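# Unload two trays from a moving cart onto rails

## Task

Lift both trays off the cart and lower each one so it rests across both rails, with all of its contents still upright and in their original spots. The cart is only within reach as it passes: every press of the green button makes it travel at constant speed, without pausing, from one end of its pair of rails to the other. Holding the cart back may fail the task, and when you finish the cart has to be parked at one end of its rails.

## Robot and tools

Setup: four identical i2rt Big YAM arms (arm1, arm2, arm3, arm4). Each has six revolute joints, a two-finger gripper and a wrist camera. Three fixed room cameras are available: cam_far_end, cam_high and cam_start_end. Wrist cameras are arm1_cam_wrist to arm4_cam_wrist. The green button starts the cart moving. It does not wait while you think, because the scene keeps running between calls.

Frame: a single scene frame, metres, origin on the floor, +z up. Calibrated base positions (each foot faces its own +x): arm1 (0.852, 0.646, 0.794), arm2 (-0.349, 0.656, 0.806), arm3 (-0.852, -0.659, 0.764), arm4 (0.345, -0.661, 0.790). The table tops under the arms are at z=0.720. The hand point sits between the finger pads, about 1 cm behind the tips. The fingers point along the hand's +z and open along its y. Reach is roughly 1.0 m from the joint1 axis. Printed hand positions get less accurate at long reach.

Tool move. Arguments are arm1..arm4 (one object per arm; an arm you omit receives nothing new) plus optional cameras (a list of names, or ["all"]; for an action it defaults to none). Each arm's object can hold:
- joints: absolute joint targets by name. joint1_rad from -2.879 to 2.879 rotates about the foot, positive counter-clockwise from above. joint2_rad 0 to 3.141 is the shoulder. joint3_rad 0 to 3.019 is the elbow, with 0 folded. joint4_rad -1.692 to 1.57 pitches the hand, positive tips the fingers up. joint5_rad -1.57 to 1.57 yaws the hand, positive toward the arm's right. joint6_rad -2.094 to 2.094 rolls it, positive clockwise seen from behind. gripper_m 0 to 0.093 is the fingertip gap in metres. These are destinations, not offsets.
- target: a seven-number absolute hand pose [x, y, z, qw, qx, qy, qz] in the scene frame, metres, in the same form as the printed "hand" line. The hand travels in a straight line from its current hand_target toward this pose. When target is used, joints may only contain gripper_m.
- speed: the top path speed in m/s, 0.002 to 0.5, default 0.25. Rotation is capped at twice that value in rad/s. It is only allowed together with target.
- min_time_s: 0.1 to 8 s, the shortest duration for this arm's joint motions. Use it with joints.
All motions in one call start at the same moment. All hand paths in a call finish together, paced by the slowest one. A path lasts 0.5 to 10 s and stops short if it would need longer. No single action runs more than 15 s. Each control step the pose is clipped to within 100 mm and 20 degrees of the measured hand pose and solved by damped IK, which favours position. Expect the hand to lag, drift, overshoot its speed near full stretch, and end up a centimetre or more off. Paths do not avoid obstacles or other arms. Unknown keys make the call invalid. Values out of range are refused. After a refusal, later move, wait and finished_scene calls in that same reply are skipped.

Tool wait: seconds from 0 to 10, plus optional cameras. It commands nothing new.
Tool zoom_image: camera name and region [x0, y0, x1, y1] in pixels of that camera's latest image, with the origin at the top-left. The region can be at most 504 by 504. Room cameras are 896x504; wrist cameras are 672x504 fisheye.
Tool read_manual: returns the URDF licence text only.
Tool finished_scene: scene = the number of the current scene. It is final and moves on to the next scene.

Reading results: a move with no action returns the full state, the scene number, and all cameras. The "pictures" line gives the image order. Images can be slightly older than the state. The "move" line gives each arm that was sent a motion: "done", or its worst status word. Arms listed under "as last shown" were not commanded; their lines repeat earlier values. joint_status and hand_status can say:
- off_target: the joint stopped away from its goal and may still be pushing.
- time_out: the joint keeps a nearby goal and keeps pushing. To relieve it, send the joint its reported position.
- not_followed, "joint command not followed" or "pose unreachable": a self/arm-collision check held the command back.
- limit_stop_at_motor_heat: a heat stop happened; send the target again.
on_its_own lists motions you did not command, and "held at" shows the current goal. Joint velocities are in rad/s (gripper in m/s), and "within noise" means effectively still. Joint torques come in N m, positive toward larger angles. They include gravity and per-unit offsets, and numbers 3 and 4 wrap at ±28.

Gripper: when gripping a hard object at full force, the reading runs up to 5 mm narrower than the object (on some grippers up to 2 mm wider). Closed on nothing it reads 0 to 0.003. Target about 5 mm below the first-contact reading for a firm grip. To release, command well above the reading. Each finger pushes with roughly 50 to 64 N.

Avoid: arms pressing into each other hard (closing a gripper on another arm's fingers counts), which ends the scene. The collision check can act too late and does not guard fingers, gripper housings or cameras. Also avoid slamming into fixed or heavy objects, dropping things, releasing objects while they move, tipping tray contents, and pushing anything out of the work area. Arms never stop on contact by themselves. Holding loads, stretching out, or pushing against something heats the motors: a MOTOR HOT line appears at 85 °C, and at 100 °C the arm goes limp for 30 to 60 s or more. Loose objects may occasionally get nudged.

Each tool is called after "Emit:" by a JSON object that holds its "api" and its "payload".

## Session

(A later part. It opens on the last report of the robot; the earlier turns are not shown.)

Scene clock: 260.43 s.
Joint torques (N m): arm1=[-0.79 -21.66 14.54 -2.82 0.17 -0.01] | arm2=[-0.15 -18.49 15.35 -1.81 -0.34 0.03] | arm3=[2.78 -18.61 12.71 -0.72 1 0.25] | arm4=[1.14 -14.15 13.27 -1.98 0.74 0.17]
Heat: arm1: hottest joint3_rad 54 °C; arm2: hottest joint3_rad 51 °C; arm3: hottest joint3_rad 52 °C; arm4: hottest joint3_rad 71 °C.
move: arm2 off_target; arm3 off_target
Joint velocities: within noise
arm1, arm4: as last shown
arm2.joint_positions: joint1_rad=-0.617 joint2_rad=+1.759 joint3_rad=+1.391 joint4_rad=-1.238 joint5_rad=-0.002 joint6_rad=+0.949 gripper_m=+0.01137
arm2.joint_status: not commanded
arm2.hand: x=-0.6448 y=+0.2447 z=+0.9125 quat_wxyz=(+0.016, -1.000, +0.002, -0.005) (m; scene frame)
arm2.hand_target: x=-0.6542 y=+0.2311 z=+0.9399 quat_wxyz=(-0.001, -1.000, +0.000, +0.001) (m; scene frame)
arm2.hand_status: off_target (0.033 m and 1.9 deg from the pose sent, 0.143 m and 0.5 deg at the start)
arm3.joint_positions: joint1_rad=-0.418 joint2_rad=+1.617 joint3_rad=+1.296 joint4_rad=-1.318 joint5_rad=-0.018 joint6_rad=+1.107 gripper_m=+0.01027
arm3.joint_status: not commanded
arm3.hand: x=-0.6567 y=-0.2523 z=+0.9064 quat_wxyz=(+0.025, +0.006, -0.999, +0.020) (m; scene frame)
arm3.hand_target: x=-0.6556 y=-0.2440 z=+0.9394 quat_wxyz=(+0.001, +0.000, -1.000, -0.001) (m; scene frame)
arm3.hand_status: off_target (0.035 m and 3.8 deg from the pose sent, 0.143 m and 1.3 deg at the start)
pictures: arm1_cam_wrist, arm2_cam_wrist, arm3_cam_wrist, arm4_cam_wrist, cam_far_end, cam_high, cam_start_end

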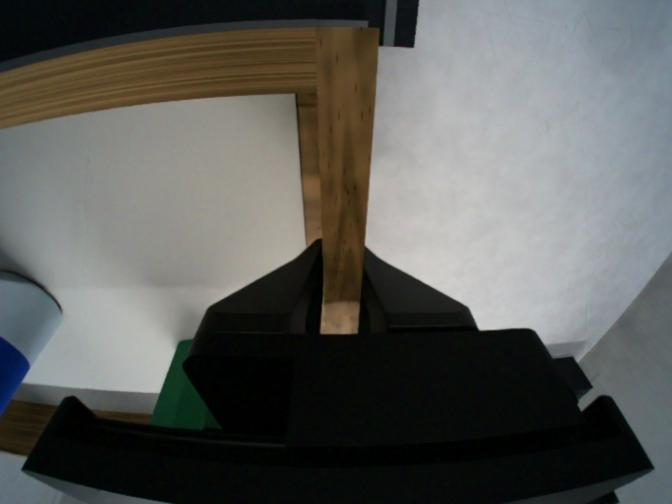

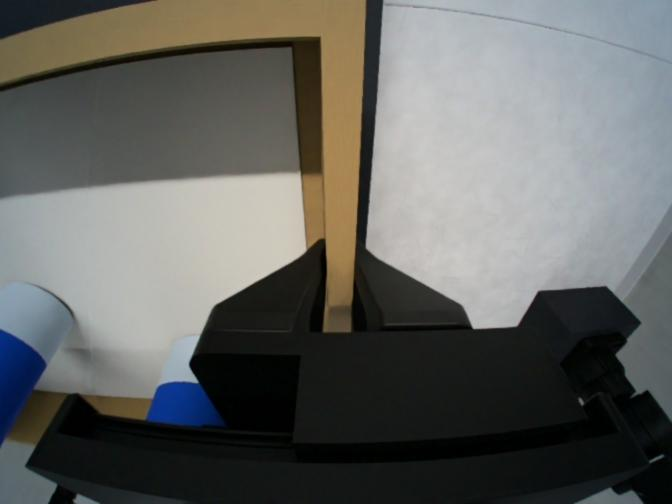

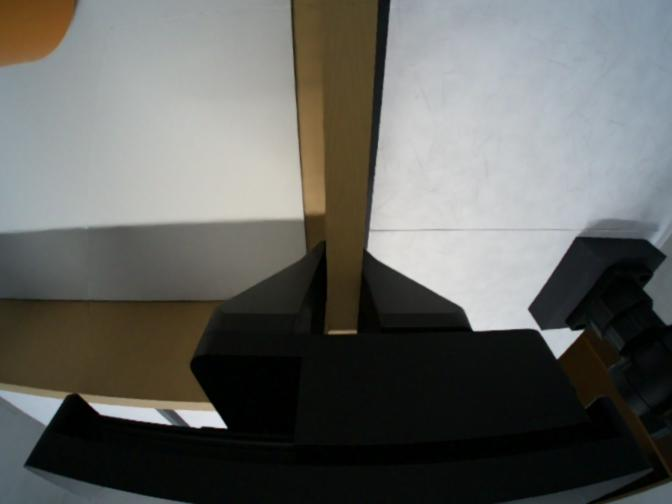

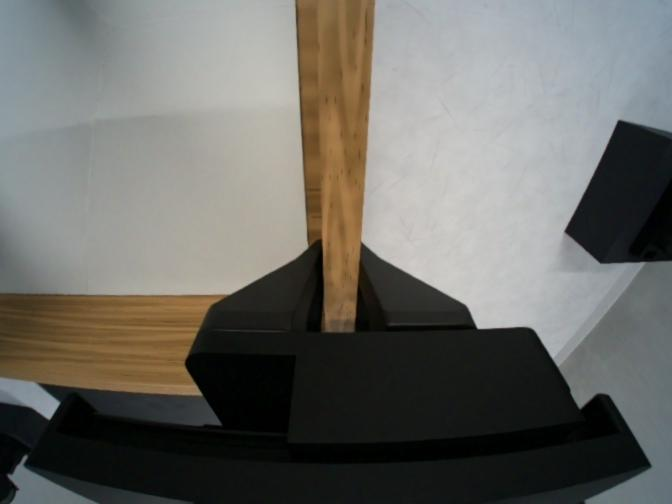

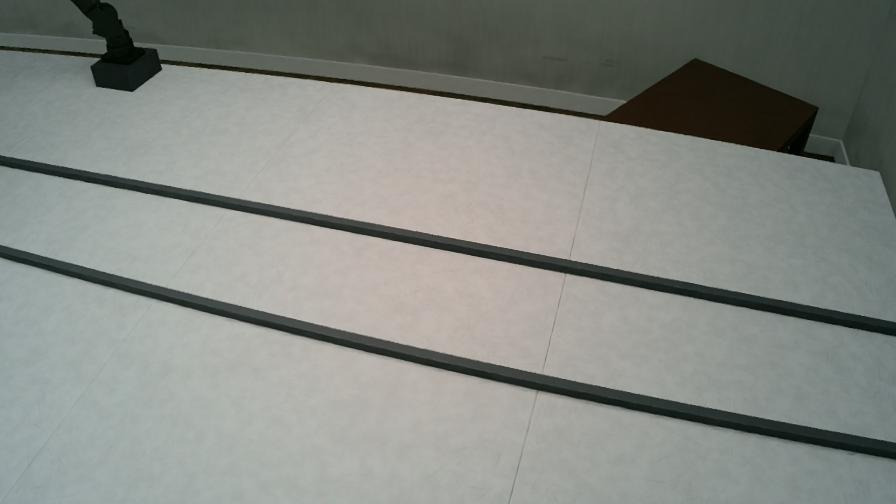

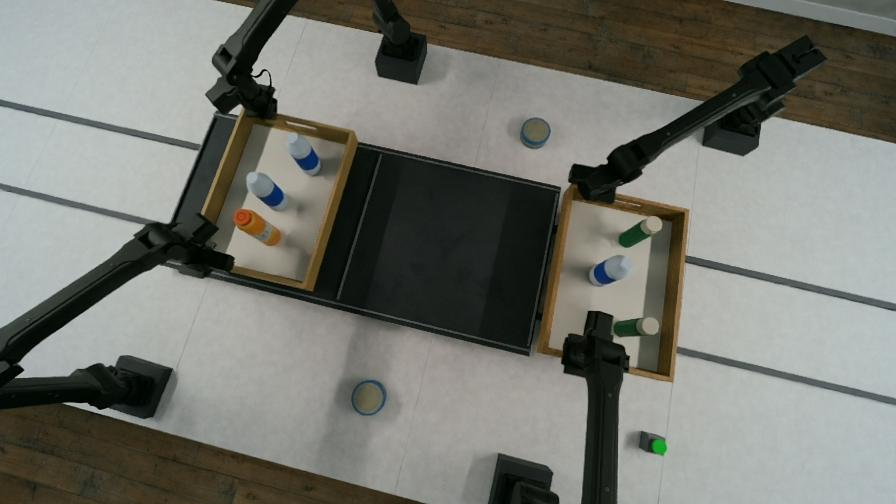

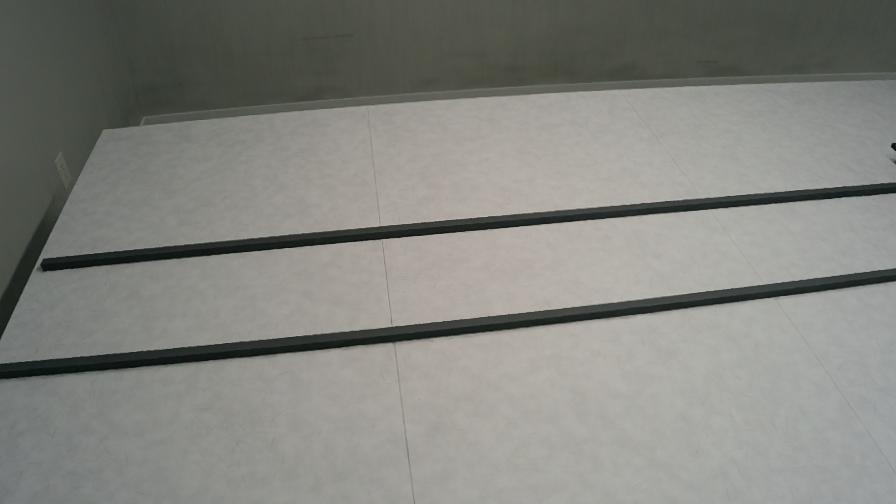

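Emit:
{"api": "move", "payload": {"arm1": {"target":[0.381,0.2138,0.855,0,1,0,0],"speed":0.04}, "arm4": {"target":[0.38,-0.2485,0.855,0,0,1,0],"speed":0.04}, "cameras": ["cam_high"]}}

Emit:
{"api": "move", "payload": {"arm1": {"target":[0.381,0.2138,0.828,0,1,0,0],"speed":0.025}, "arm4": {"target":[0.38,-0.2485,0.828,0,0,1,0],"speed":0.025}, "cameras": []}}

Emit:
{"api": "move", "payload": {"arm1": {"target":[0.381,0.2138,0.816,0,1,0,0],"speed":0.02}, "arm4": {"target":[0.38,-0.2495,0.816,0,0,1,0],"speed":0.02}, "cameras": []}}

Emit:
{"api": "move", "payload": {"arm1": {"target":[0.383,0.2135,0.804,0,1,0,0],"speed":0.02}, "arm4": {"target":[0.38,-0.2525,0.804,0,0,1,0],"speed":0.02}, "cameras": ["cam_high","arm1_cam_wrist","arm4_cam_wrist"]}}

Scene clock: 270.57 s.
Joint torques (N m): arm1=[-0.15 -21.95 9.48 -0.7 0.12 0.11] | arm2=[-0.21 -18.2 15.36 -1.89 -0.32 0.03] | arm3=[2.73 -18.67 12.78 -0.64 0.98 0.28] | arm4=[0.91 -13.8 8.8 -0.09 0.76 0.13]
Heat: arm1: hottest joint3_rad 56 °C; arm2: hottest joint3_rad 52 °C; arm3: hottest joint3_rad 52 °C; arm4: hottest joint3_rad 74 °C.
move: arm1 off_target; arm4 off_target
Joint velocities: within noise
arm1.joint_positions: joint1_rad=-0.781 joint2_rad=+2.110 joint3_rad=+1.793 joint4_rad=-1.241 joint5_rad=-0.001 joint6_rad=+0.729 gripper_m=+0.01227
arm1.joint_status: not commanded
arm1.hand: x=+0.3798 y=+0.2124 z=+0.8406 quat_wxyz=(-0.002, -1.000, -0.008, +0.000) (m; scene frame)
arm1.hand_target: x=+0.3810 y=+0.2138 z=+0.8548 quat_wxyz=(+0.000, -1.000, +0.000, +0.000) (m; scene frame)
arm1.hand_status: off_target (0.014 m and 0.9 deg from the pose sent, 0.054 m and 0.8 deg at the start)
arm2, arm3: as last shown
arm4.joint_positions: joint1_rad=-0.066 joint2_rad=+1.576 joint3_rad=+0.998 joint4_rad=-1.027 joint5_rad=+0.000 joint6_rad=+1.490 gripper_m=+0.01148
arm4.joint_status: not commanded
arm4.hand: x=+0.3771 y=-0.2587 z=+0.8420 quat_wxyz=(+0.009, +0.003, -1.000, +0.016) (m; scene frame)
arm4.hand_target: x=+0.3798 y=-0.2487 z=+0.8551 quat_wxyz=(+0.000, +0.000, -1.000, +0.000) (m; scene frame)
arm4.hand_status: off_target (0.017 m and 2.2 deg from the pose sent, 0.056 m and 2.9 deg at the start)
pictures: cam_high

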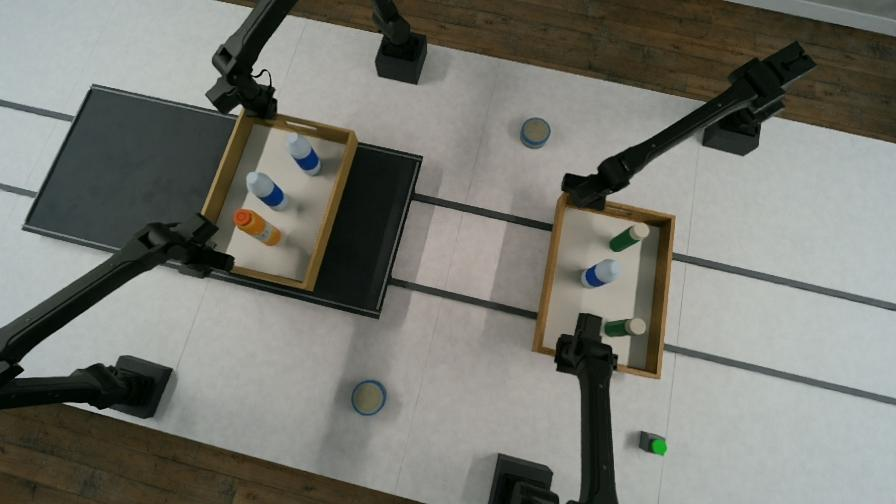

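Scene clock: 272.13 s.
Joint torques (N m): arm1=[-1.03 -22.48 9.16 -0.5 0.21 0.11] | arm2=[-0.32 -18.37 15.34 -1.84 -0.32 0.03] | arm3=[2.84 -18.67 12.68 -0.65 0.98 0.27] | arm4=[0.85 -13.86 8.1 -0.02 0.75 0.12]
Heat: arm1: hottest joint3_rad 55 °C; arm2: hottest joint3_rad 52 °C; arm3: hottest joint3_rad 53 °C; arm4: hottest joint3_rad 74 °C.
move: arm1 off_target; arm4 off_target
Joint velocities: within noise
arm1.joint_positions: joint1_rad=-0.781 joint2_rad=+2.134 joint3_rad=+1.762 joint4_rad=-1.184 joint5_rad=-0.001 joint6_rad=+0.731 gripper_m=+0.01227
arm1.joint_status: not commanded
arm1.hand: x=+0.3797 y=+0.2122 z=+0.8149 quat_wxyz=(-0.003, -1.000, -0.007, +0.001) (m; scene frame)
arm1.hand_target: x=+0.3810 y=+0.2138 z=+0.8277 quat_wxyz=(+0.000, -1.000, +0.000, +0.000) (m; scene frame)
arm1.hand_status: off_target (0.013 m and 0.8 deg from the pose sent, 0.013 m and 0.9 deg at the start)
arm2, arm3: as last shown
arm4.joint_positions: joint1_rad=-0.066 joint2_rad=+1.617 joint3_rad=+0.968 joint4_rad=-0.951 joint5_rad=+0.000 joint6_rad=+1.490 gripper_m=+0.01148
arm4.joint_status: not commanded
arm4.hand: x=+0.3768 y=-0.2578 z=+0.8166 quat_wxyz=(+0.009, +0.003, -1.000, +0.014) (m; scene frame)
arm4.hand_target: x=+0.3799 y=-0.2487 z=+0.8280 quat_wxyz=(+0.000, +0.000, -1.000, +0.000) (m; scene frame)
arm4.hand_status: off_target (0.015 m and 2.0 deg from the pose sent, 0.018 m and 2.2 deg at the start)
pictures: none
No camera images: "cameras" was empty.

Scene clock: 273.23 s.
Joint torques (N m): arm1=[-0.44 -21.66 8.91 0.32 0.25 0.12] | arm2=[0.09 -18.32 15.38 -1.81 -0.32 0.02] | arm3=[2.49 -18.9 12.7 -0.51 1 0.24] | arm4=[0.62 -13.16 7.62 0.1 0.64 0.11]
Heat: arm1: hottest joint3_rad 55 °C; arm2: hottest joint3_rad 52 °C; arm3: hottest joint3_rad 53 °C; arm4: hottest joint3_rad 73 °C.
move: arm1 done; arm4 done
Joint velocities: within noise
arm1.joint_positions: joint1_rad=-0.781 joint2_rad=+2.134 joint3_rad=+1.755 joint4_rad=-1.182 joint5_rad=-0.002 joint6_rad=+0.734 gripper_m=+0.01227
arm1.joint_status: not commanded
arm1.hand: x=+0.3816 y=+0.2135 z=+0.8118 quat_wxyz=(-0.001, -1.000, -0.005, -0.002) (m; scene frame)
arm1.hand_target: x=+0.3810 y=+0.2138 z=+0.8160 quat_wxyz=(+0.000, -1.000, +0.000, +0.000) (m; scene frame)
arm1.hand_status: done (0.004 m and 0.7 deg from the pose sent, 0.002 m and 0.8 deg at the start)
arm2, arm3: as last shown
arm4.joint_positions: joint1_rad=-0.066 joint2_rad=+1.625 joint3_rad=+0.957 joint4_rad=-0.921 joint5_rad=+0.003 joint6_rad=+1.490 gripper_m=+0.01147
arm4.joint_status: not commanded
arm4.hand: x=+0.3774 y=-0.2563 z=+0.8101 quat_wxyz=(+0.007, +0.003, -1.000, +0.009) (m; scene frame)
arm4.hand_target: x=+0.3799 y=-0.2496 z=+0.8161 quat_wxyz=(+0.000, +0.000, -1.000, +0.000) (m; scene frame)
arm4.hand_status: done (0.009 m and 1.3 deg from the pose sent, 0.009 m and 2.0 deg at the start)
pictures: none
No camera images: "cameras" was empty.

Scene clock: 274.33 s.
Joint torques (N m): arm1=[0.09 -20.37 7.84 0.92 0.29 0.11] | arm2=[-0.15 -18.14 15.41 -1.83 -0.32 0.02] | arm3=[2.78 -18.73 12.96 -0.35 0.95 0.29] | arm4=[0.62 -12.51 7.19 0.2 0.41 0.1]
Heat: arm1: hottest joint3_rad 55 °C; arm2: hottest joint3_rad 52 °C; arm3: hottest joint3_rad 53 °C; arm4: hottest joint3_rad 73 °C.
move: arm1 done; arm4 done
Joint velocities: within noise
arm1.joint_positions: joint1_rad=-0.781 joint2_rad=+2.135 joint3_rad=+1.746 joint4_rad=-1.169 joint5_rad=-0.004 joint6_rad=+0.734 gripper_m=+0.01204
arm1.joint_status: not commanded
arm1.hand: x=+0.3821 y=+0.2135 z=+0.8084 quat_wxyz=(-0.003, -1.000, -0.005, -0.001) (m; scene frame)
arm1.hand_target: x=+0.3830 y=+0.2135 z=+0.8041 quat_wxyz=(+0.000, -1.000, +0.000, +0.000) (m; scene frame)
arm1.hand_status: done (0.004 m and 0.7 deg from the pose sent, 0.008 m and 0.7 deg at the start)
arm2, arm3: as last shown
arm4.joint_positions: joint1_rad=-0.066 joint2_rad=+1.633 joint3_rad=+0.941 joint4_rad=-0.887 joint5_rad=+0.009 joint6_rad=+1.490 gripper_m=+0.01145
arm4.joint_status: not commanded
arm4.hand: x=+0.3782 y=-0.2567 z=+0.8024 quat_wxyz=(+0.004, +0.003, -1.000, +0.004) (m; scene frame)
arm4.hand_target: x=+0.3800 y=-0.2526 z=+0.8040 quat_wxyz=(+0.000, +0.000, -1.000, +0.000) (m; scene frame)
arm4.hand_status: done (0.005 m and 0.7 deg from the pose sent, 0.008 m and 1.3 deg at the start)
pictures: arm1_cam_wrist, arm4_cam_wrist, cam_high

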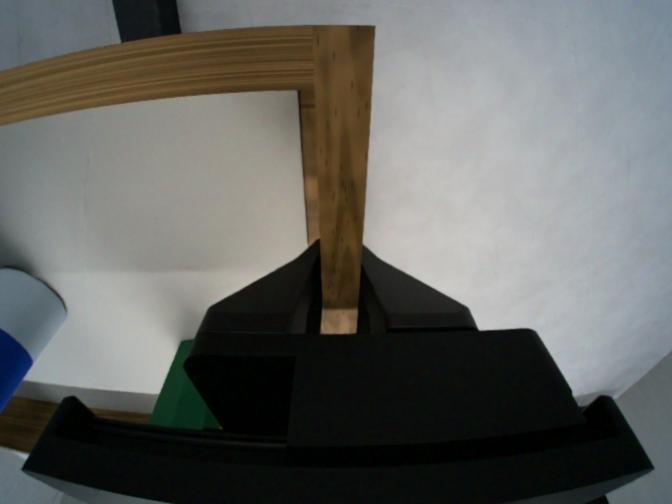

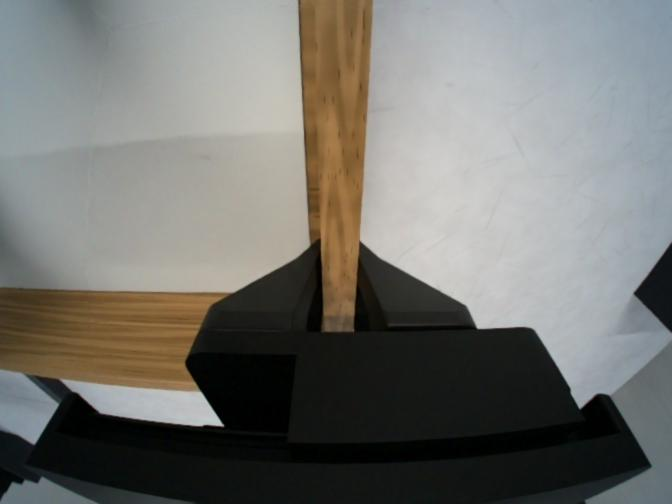

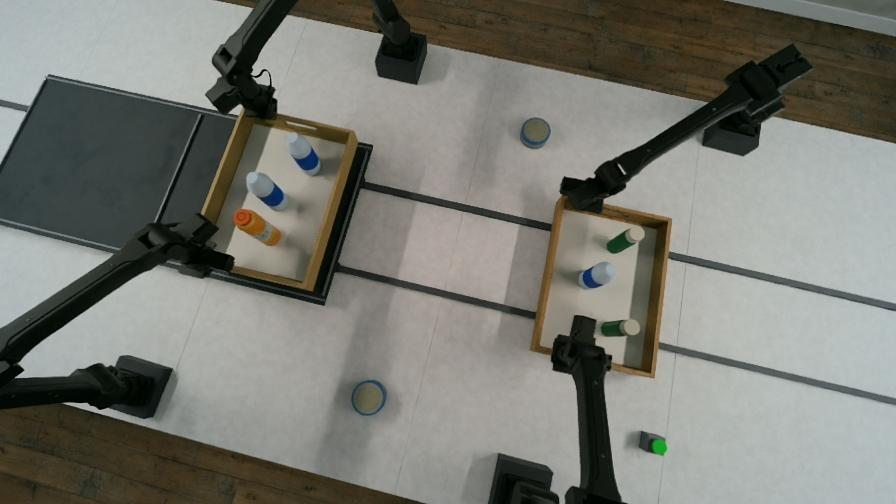

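Emit:
{"api": "move", "payload": {"arm1": {"target":[0.383,0.2135,0.797,0,1,0,0],"speed":0.02}, "arm4": {"target":[0.379,-0.255,0.796,0,0,1,0],"speed":0.02}, "cameras": []}}

Emit:
{"api": "move", "payload": {"arm1": {"joints":{"gripper_m":0.06}}, "arm4": {"joints":{"gripper_m":0.06}}, "cameras": ["arm1_cam_wrist","arm4_cam_wrist"]}}

Emit:
{"api": "move", "payload": {"arm1": {"target":[0.383,0.2145,0.97,0,1,0,0],"speed":0.15}, "arm4": {"target":[0.379,-0.255,0.97,0,0,1,0],"speed":0.15}, "cameras": ["cam_high"]}}

Emit:
{"api": "wait", "payload": {"seconds": 4, "cameras": ["cam_high"]}}

Scene clock: 282.40 s.
Joint torques (N m): arm1=[-0.5 -19.43 7.79 1.29 0.24 0.08] | arm2=[-0.21 -18.26 15.39 -1.8 -0.32 0.02] | arm3=[3.08 -19.14 12.53 -0.58 1.02 0.26] | arm4=[0.85 -11.87 6.34 0.62 0.42 0.11]
Heat: arm1: hottest joint3_rad 53 °C; arm2: hottest joint3_rad 53 °C; arm3: hottest joint3_rad 53 °C; arm4: hottest joint3_rad 70 °C.
move: arm1 off_target; arm4 done
Joint velocities: within noise
arm1.joint_positions: joint1_rad=-0.781 joint2_rad=+2.135 joint3_rad=+1.744 joint4_rad=-1.162 joint5_rad=-0.004 joint6_rad=+0.734 gripper_m=+0.01201
arm1.joint_status: not commanded
arm1.hand: x=+0.3815 y=+0.2130 z=+0.8076 quat_wxyz=(-0.005, -1.000, -0.005, +0.000) (m; scene frame)
arm1.hand_target: x=+0.3831 y=+0.2136 z=+0.7972 quat_wxyz=(+0.000, -1.000, +0.000, +0.000) (m; scene frame)
arm1.hand_status: off_target (0.011 m and 0.8 deg from the pose sent, 0.011 m and 0.7 deg at the start)
arm2, arm3: as last shown
arm4.joint_positions: joint1_rad=-0.066 joint2_rad=+1.633 joint3_rad=+0.937 joint4_rad=-0.872 joint5_rad=+0.009 joint6_rad=+1.490 gripper_m=+0.01145
arm4.joint_status: not commanded
arm4.hand: x=+0.3783 y=-0.2550 z=+0.8011 quat_wxyz=(+0.004, +0.003, -1.000, -0.001) (m; scene frame)
arm4.hand_target: x=+0.3790 y=-0.2551 z=+0.7960 quat_wxyz=(+0.000, +0.000, -1.000, +0.000) (m; scene frame)
arm4.hand_status: done (0.005 m and 0.5 deg from the pose sent, 0.007 m and 0.7 deg at the start)
pictures: none
No camera images: "cameras" was empty.

Scene clock: 283.00 s.
Joint torques (N m): arm1=[-1.03 -19.96 8.7 0.84 0.19 0.08] | arm2=[-0.32 -18.37 15.39 -1.87 -0.32 0.03] | arm3=[3.31 -19.19 12.86 -0.53 1.02 0.26] | arm4=[0.79 -11.75 6.31 0.59 0.22 0.12]
Heat: arm1: hottest joint3_rad 53 °C; arm2: hottest joint3_rad 53 °C; arm3: hottest joint3_rad 53 °C; arm4: hottest joint3_rad 70 °C.
move: arm1 done; arm4 done
Joint velocities: within noise
arm1.joint_positions: joint1_rad=-0.781 joint2_rad=+2.136 joint3_rad=+1.732 joint4_rad=-1.159 joint5_rad=-0.001 joint6_rad=+0.736 gripper_m=+0.05992
arm1.joint_status: all done
arm1.hand: x=+0.3841 y=+0.2162 z=+0.8031 quat_wxyz=(+0.000, -1.000, -0.004, -0.002) (m; scene frame)
arm1.hand_target: x=+0.3831 y=+0.2136 z=+0.7971 quat_wxyz=(+0.000, -1.000, +0.000, +0.000) (m; scene frame)
arm1.hand_status: not commanded
arm2, arm3: as last shown
arm4.joint_positions: joint1_rad=-0.066 joint2_rad=+1.633 joint3_rad=+0.937 joint4_rad=-0.872 joint5_rad=+0.014 joint6_rad=+1.490 gripper_m=+0.05993
arm4.joint_status: all done
arm4.hand: x=+0.3792 y=-0.2550 z=+0.8011 quat_wxyz=(+0.001, +0.003, -1.000, -0.001) (m; scene frame)
arm4.hand_target: x=+0.3789 y=-0.2551 z=+0.7960 quat_wxyz=(+0.000, +0.000, -1.000, +0.000) (m; scene frame)
arm4.hand_status: not commanded
pictures: arm1_cam_wrist, arm4_cam_wrist

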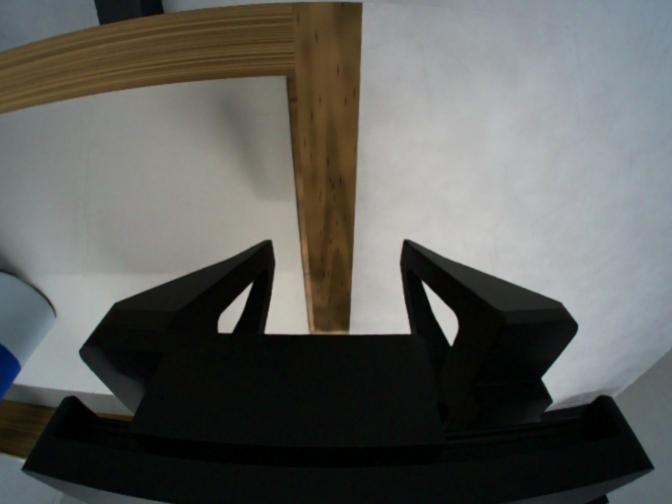

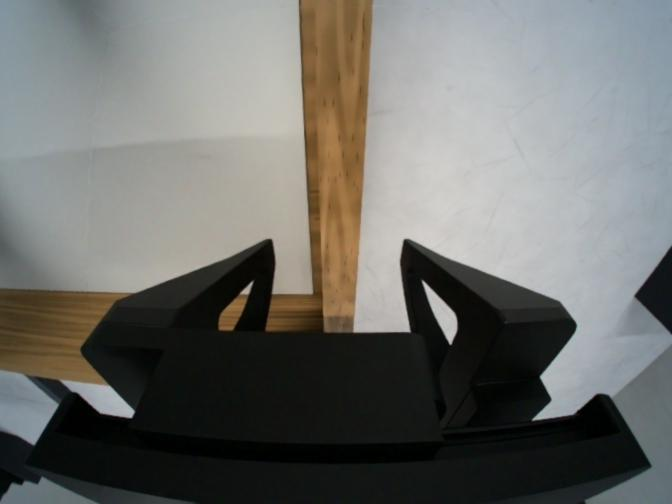

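Scene clock: 284.77 s.
Joint torques (N m): arm1=[-0.56 -22.48 13.05 -0.18 0.15 0.06] | arm2=[-0.21 -18.32 15.35 -1.83 -0.32 0.03] | arm3=[2.49 -18.73 12.81 -0.73 1.01 0.27] | arm4=[1.2 -11.28 11.18 -0.39 0.2 0.19]
Heat: arm1: hottest joint3_rad 53 °C; arm2: hottest joint3_rad 53 °C; arm3: hottest joint3_rad 53 °C; arm4: hottest joint3_rad 70 °C.
move: arm1 off_target; arm4 off_target
Joint velocities: within noise
arm1.joint_positions: joint1_rad=-0.781 joint2_rad=+2.041 joint3_rad=+1.949 joint4_rad=-1.521 joint5_rad=-0.001 joint6_rad=+0.736 gripper_m=+0.05992
arm1.joint_status: not commanded
arm1.hand: x=+0.3912 y=+0.2231 z=+0.9416 quat_wxyz=(+0.017, -1.000, -0.004, -0.021) (m; scene frame)
arm1.hand_target: x=+0.3840 y=+0.2154 z=+0.9700 quat_wxyz=(+0.000, -1.000, +0.000, +0.000) (m; scene frame)
arm1.hand_status: off_target (0.031 m and 3.1 deg from the pose sent, 0.167 m and 0.6 deg at the start)
arm2, arm3: as last shown
arm4.joint_positions: joint1_rad=-0.066 joint2_rad=+1.424 joint3_rad=+1.160 joint4_rad=-1.329 joint5_rad=+0.014 joint6_rad=+1.490 gripper_m=+0.05993
arm4.joint_status: not commanded
arm4.hand: x=+0.3809 y=-0.2653 z=+0.9574 quat_wxyz=(+0.002, +0.003, -1.000, +0.011) (m; scene frame)
arm4.hand_target: x=+0.3789 y=-0.2554 z=+0.9701 quat_wxyz=(+0.000, +0.000, -1.000, +0.000) (m; scene frame)
arm4.hand_status: off_target (0.016 m and 1.3 deg from the pose sent, 0.169 m and 0.4 deg at the start)
pictures: cam_high

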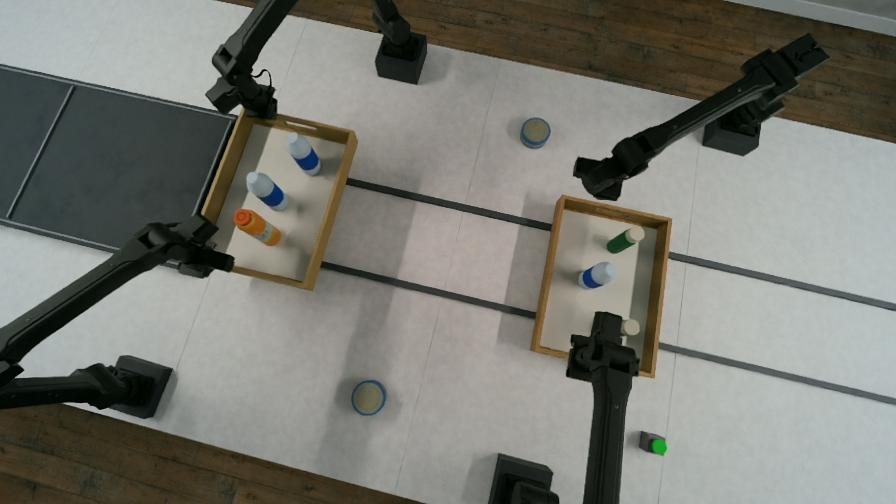

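Scene clock: 288.77 s.
Joint torques (N m): arm1=[-0.62 -22.12 13.14 -0.24 0.11 0.05] | arm2=[-0.21 -18.2 15.36 -1.84 -0.31 0.02] | arm3=[2.37 -18.67 12.82 -0.54 0.96 0.27] | arm4=[1.26 -11.34 11.15 -0.39 0.2 0.18]
Heat: arm1: hottest joint3_rad 53 °C; arm2: hottest joint3_rad 54 °C; arm3: hottest joint3_rad 53 °C; arm4: hottest joint3_rad 70 °C.
Joint velocities: within noise
arm1.joint_positions: joint1_rad=-0.781 joint2_rad=+2.041 joint3_rad=+1.949 joint4_rad=-1.521 joint5_rad=-0.001 joint6_rad=+0.736 gripper_m=+0.05992
arm1.joint_status: not commanded
arm1.hand: x=+0.3912 y=+0.2231 z=+0.9416 quat_wxyz=(+0.017, -1.000, -0.004, -0.021) (m; scene frame)
arm1.hand_target: x=+0.3840 y=+0.2154 z=+0.9700 quat_wxyz=(+0.000, -1.000, +0.000, +0.000) (m; scene frame)
arm1.hand_status: off_target (0.031 m and 3.1 deg from the pose sent, 0.167 m and 0.6 deg at the start)
arm2.joint_positions: joint1_rad=-0.617 joint2_rad=+1.759 joint3_rad=+1.391 joint4_rad=-1.238 joint5_rad=-0.002 joint6_rad=+0.949 gripper_m=+0.01137
arm2.joint_status: not commanded
arm2.hand: x=-0.6448 y=+0.2447 z=+0.9125 quat_wxyz=(+0.016, -1.000, +0.002, -0.005) (m; scene frame)
arm2.hand_target: x=-0.6542 y=+0.2311 z=+0.9399 quat_wxyz=(-0.001, -1.000, +0.000, +0.001) (m; scene frame)
arm2.hand_status: not commanded
arm3.joint_positions: joint1_rad=-0.418 joint2_rad=+1.617 joint3_rad=+1.296 joint4_rad=-1.318 joint5_rad=-0.018 joint6_rad=+1.107 gripper_m=+0.01027
arm3.joint_status: not commanded
arm3.hand: x=-0.6567 y=-0.2523 z=+0.9064 quat_wxyz=(+0.025, +0.006, -0.999, +0.020) (m; scene frame)
arm3.hand_target: x=-0.6556 y=-0.2440 z=+0.9394 quat_wxyz=(+0.001, +0.000, -1.000, -0.001) (m; scene frame)
arm3.hand_status: not commanded
arm4.joint_positions: joint1_rad=-0.066 joint2_rad=+1.424 joint3_rad=+1.160 joint4_rad=-1.329 joint5_rad=+0.014 joint6_rad=+1.490 gripper_m=+0.05993
arm4.joint_status: not commanded
arm4.hand: x=+0.3809 y=-0.2653 z=+0.9574 quat_wxyz=(+0.002, +0.003, -1.000, +0.011) (m; scene frame)
arm4.hand_target: x=+0.3789 y=-0.2554 z=+0.9701 quat_wxyz=(+0.000, +0.000, -1.000, +0.000) (m; scene frame)
arm4.hand_status: off_target (0.016 m and 1.3 deg from the pose sent, 0.169 m and 0.4 deg at the start)
wait: 4.00 s; at rest by 0.27 s
pictures: cam_high

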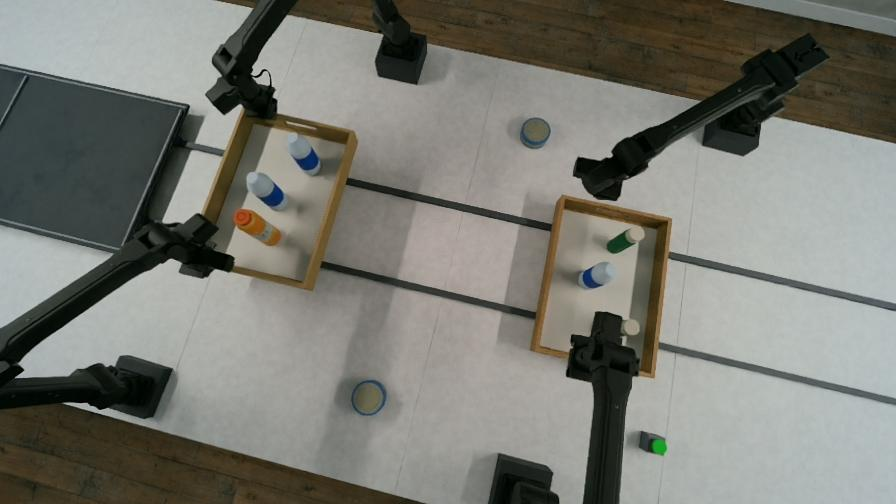

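Emit:
{"api": "move", "payload": {"arm2": {"target":[-0.654,0.2311,0.86,0,1,0,0],"speed":0.04}, "arm3": {"target":[-0.655,-0.244,0.855,0,0,1,0],"speed":0.04}, "cameras": []}}

Emit:
{"api": "move", "payload": {"arm2": {"target":[-0.653,0.2315,0.832,0,1,0,0],"speed":0.025}, "arm3": {"target":[-0.655,-0.244,0.826,0,0,1,0],"speed":0.025}, "cameras": []}}

Emit:
{"api": "move", "payload": {"arm2": {"target":[-0.652,0.234,0.818,0,1,0,0],"speed":0.02}, "arm3": {"target":[-0.655,-0.246,0.811,0,0,1,0],"speed":0.02}, "cameras": []}}

Emit:
{"api": "move", "payload": {"arm2": {"target":[-0.650,0.238,0.806,0,1,0,0],"speed":0.02}, "arm3": {"target":[-0.655,-0.248,0.798,0,0,1,0],"speed":0.02}, "cameras": ["cam_high","arm2_cam_wrist","arm3_cam_wrist"]}}

Scene clock: 298.63 s.
Joint torques (N m): arm1=[-1.03 -21.71 13.18 -0.21 0.11 0.1] | arm2=[-0.09 -20.07 10.26 -0.65 -0.24 0.07] | arm3=[2.78 -17.79 10.67 0.54 1.09 0.25] | arm4=[1.26 -11.34 11.15 -0.42 0.19 0.19]
Heat: arm1: hottest joint3_rad 53 °C; arm2: hottest joint3_rad 54 °C; arm3: hottest joint3_rad 53 °C; arm4: hottest joint3_rad 71 °C.
move: arm2 off_target; arm3 off_target
Joint velocities: within noise
arm1, arm4: as last shown
arm2.joint_positions: joint1_rad=-0.617 joint2_rad=+1.851 joint3_rad=+1.330 joint4_rad=-1.077 joint5_rad=-0.005 joint6_rad=+0.946 gripper_m=+0.01137
arm2.joint_status: not commanded
arm2.hand: x=-0.6505 y=+0.2374 z=+0.8452 quat_wxyz=(+0.012, -1.000, +0.001, -0.004) (m; scene frame)
arm2.hand_target: x=-0.6538 y=+0.2313 z=+0.8599 quat_wxyz=(+0.000, -1.000, +0.000, +0.000) (m; scene frame)
arm2.hand_status: off_target (0.016 m and 1.4 deg from the pose sent, 0.055 m and 1.9 deg at the start)
arm3.joint_positions: joint1_rad=-0.418 joint2_rad=+1.674 joint3_rad=+1.166 joint4_rad=-1.123 joint5_rad=-0.020 joint6_rad=+1.107 gripper_m=+0.01027
arm3.joint_status: not commanded
arm3.hand: x=-0.6598 y=-0.2559 z=+0.8356 quat_wxyz=(+0.024, +0.007, -1.000, +0.016) (m; scene frame)
arm3.hand_target: x=-0.6554 y=-0.2444 z=+0.8551 quat_wxyz=(+0.001, +0.000, -1.000, -0.001) (m; scene frame)
arm3.hand_status: off_target (0.023 m and 3.4 deg from the pose sent, 0.052 m and 3.8 deg at the start)
pictures: none
No camera images: "cameras" was empty.

Scene clock: 300.30 s.
Joint torques (N m): arm1=[0.03 -21.89 12.9 -0.2 0.13 0.08] | arm2=[0.32 -19.84 9.54 -0.51 -0.07 0.1] | arm3=[2.9 -16.91 9.78 0.43 1.07 0.22] | arm4=[1.14 -11.28 11.18 -0.36 0.2 0.19]
Heat: arm1: hottest joint3_rad 52 °C; arm2: hottest joint3_rad 54 °C; arm3: hottest joint3_rad 53 °C; arm4: hottest joint3_rad 71 °C.
move: arm2 off_target; arm3 off_target
Joint velocities: within noise
arm1, arm4: as last shown
arm2.joint_positions: joint1_rad=-0.617 joint2_rad=+1.881 joint3_rad=+1.301 joint4_rad=-1.015 joint5_rad=-0.009 joint6_rad=+0.946 gripper_m=+0.01125
arm2.joint_status: not commanded
arm2.hand: x=-0.6500 y=+0.2373 z=+0.8209 quat_wxyz=(+0.009, -1.000, +0.001, -0.004) (m; scene frame)
arm2.hand_target: x=-0.6529 y=+0.2316 z=+0.8319 quat_wxyz=(+0.000, -1.000, +0.000, +0.000) (m; scene frame)
arm2.hand_status: off_target (0.013 m and 1.2 deg from the pose sent, 0.015 m and 1.4 deg at the start)
arm3.joint_positions: joint1_rad=-0.417 joint2_rad=+1.705 joint3_rad=+1.133 joint4_rad=-1.051 joint5_rad=-0.018 joint6_rad=+1.109 gripper_m=+0.01027
arm3.joint_status: not commanded
arm3.hand: x=-0.6594 y=-0.2549 z=+0.8108 quat_wxyz=(+0.022, +0.006, -1.000, +0.013) (m; scene frame)
arm3.hand_target: x=-0.6553 y=-0.2442 z=+0.8262 quat_wxyz=(+0.000, +0.000, -1.000, -0.001) (m; scene frame)
arm3.hand_status: off_target (0.019 m and 3.0 deg from the pose sent, 0.016 m and 3.4 deg at the start)
pictures: none
No camera images: "cameras" was empty.

Scene clock: 301.57 s.
Joint torques (N m): arm1=[-1.03 -20.95 13.2 -0.01 0.12 0.08] | arm2=[0.21 -18.96 8.98 -0.17 0.17 0.07] | arm3=[2.14 -15.97 9.28 0.58 0.62 0.13] | arm4=[1.26 -11.16 11.12 -0.43 0.2 0.18]
Heat: arm1: hottest joint3_rad 52 °C; arm2: hottest joint3_rad 54 °C; arm3: hottest joint3_rad 53 °C; arm4: hottest joint3_rad 71 °C.
move: arm2 done; arm3 off_target
Joint velocities: within noise
arm1, arm4: as last shown
arm2.joint_positions: joint1_rad=-0.617 joint2_rad=+1.885 joint3_rad=+1.285 joint4_rad=-0.989 joint5_rad=-0.016 joint6_rad=+0.946 gripper_m=+0.01107
arm2.joint_status: not commanded
arm2.hand: x=-0.6482 y=+0.2377 z=+0.8139 quat_wxyz=(+0.005, -1.000, +0.001, -0.005) (m; scene frame)
arm2.hand_target: x=-0.6520 y=+0.2339 z=+0.8182 quat_wxyz=(+0.000, -1.000, +0.000, +0.000) (m; scene frame)
arm2.hand_status: done (0.007 m and 0.8 deg from the pose sent, 0.005 m and 1.2 deg at the start)
arm3.joint_positions: joint1_rad=-0.417 joint2_rad=+1.710 joint3_rad=+1.116 joint4_rad=-1.013 joint5_rad=-0.007 joint6_rad=+1.115 gripper_m=+0.01027
arm3.joint_status: not commanded
arm3.hand: x=-0.6577 y=-0.2546 z=+0.8031 quat_wxyz=(+0.013, +0.003, -1.000, +0.008) (m; scene frame)
arm3.hand_target: x=-0.6550 y=-0.2460 z=+0.8112 quat_wxyz=(+0.000, +0.000, -1.000, +0.000) (m; scene frame)
arm3.hand_status: off_target (0.012 m and 1.9 deg from the pose sent, 0.010 m and 3.0 deg at the start)
pictures: none
No camera images: "cameras" was empty.

Scene clock: 302.73 s.
Joint torques (N m): arm1=[-1.38 -21.13 13.18 0.02 0.15 0.08] | arm2=[0.09 -18.61 8.44 -0.06 0.32 0.08] | arm3=[1.73 -15.97 8.91 0.76 0.28 0.12] | arm4=[1.44 -11.28 11.18 -0.39 0.2 0.19]
Heat: arm1: hottest joint3_rad 52 °C; arm2: hottest joint3_rad 54 °C; arm3: hottest joint3_rad 53 °C; arm4: hottest joint3_rad 71 °C.
move: arm2 done; arm3 done
Joint velocities: within noise
arm1, arm4: as last shown
arm2.joint_positions: joint1_rad=-0.617 joint2_rad=+1.888 joint3_rad=+1.265 joint4_rad=-0.957 joint5_rad=-0.021 joint6_rad=+0.946 gripper_m=+0.01091
arm2.joint_status: not commanded
arm2.hand: x=-0.6467 y=+0.2387 z=+0.8063 quat_wxyz=(-0.001, -1.000, +0.001, -0.005) (m; scene frame)
arm2.hand_target: x=-0.6500 y=+0.2380 z=+0.8061 quat_wxyz=(+0.000, -1.000, +0.000, +0.000) (m; scene frame)
arm2.hand_status: done (0.003 m and 0.5 deg from the pose sent, 0.008 m and 0.8 deg at the start)
arm3.joint_positions: joint1_rad=-0.416 joint2_rad=+1.718 joint3_rad=+1.101 joint4_rad=-0.978 joint5_rad=+0.002 joint6_rad=+1.119 gripper_m=+0.01026
arm3.joint_status: not commanded
arm3.hand: x=-0.6563 y=-0.2540 z=+0.7949 quat_wxyz=(+0.007, +0.002, -1.000, +0.005) (m; scene frame)
arm3.hand_target: x=-0.6550 y=-0.2480 z=+0.7980 quat_wxyz=(+0.000, +0.000, -1.000, +0.000) (m; scene frame)
arm3.hand_status: done (0.007 m and 1.0 deg from the pose sent, 0.009 m and 1.9 deg at the start)
pictures: arm2_cam_wrist, arm3_cam_wrist, cam_high

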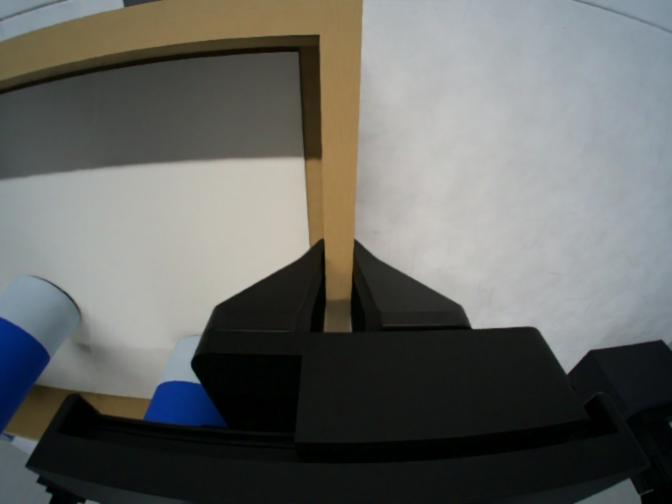

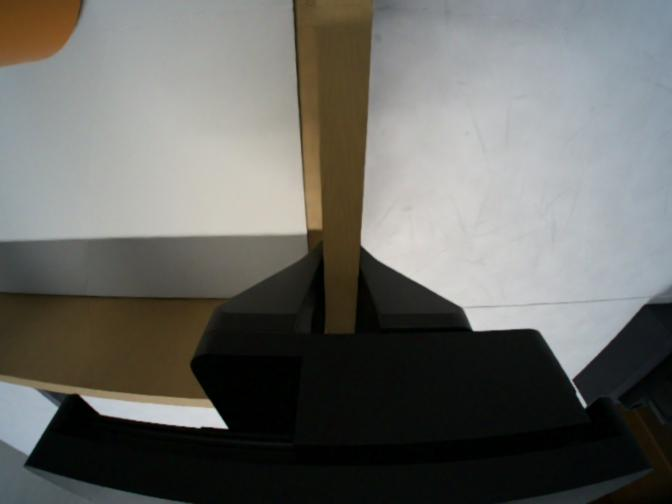

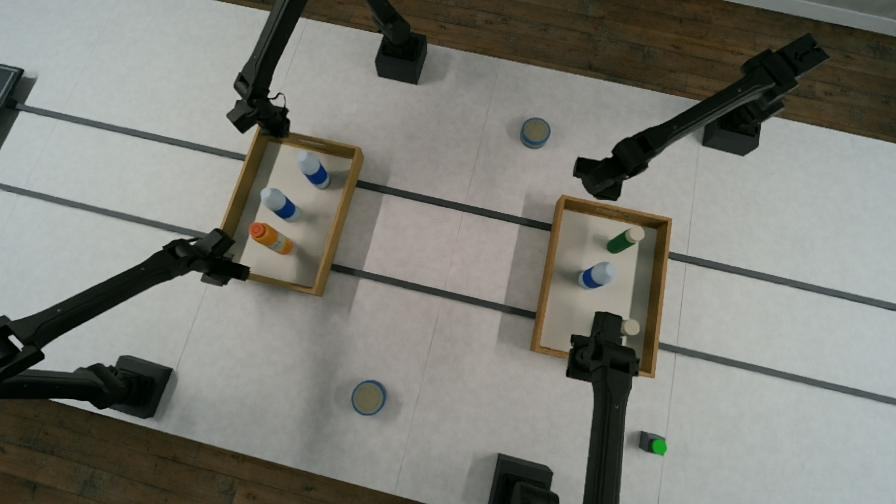

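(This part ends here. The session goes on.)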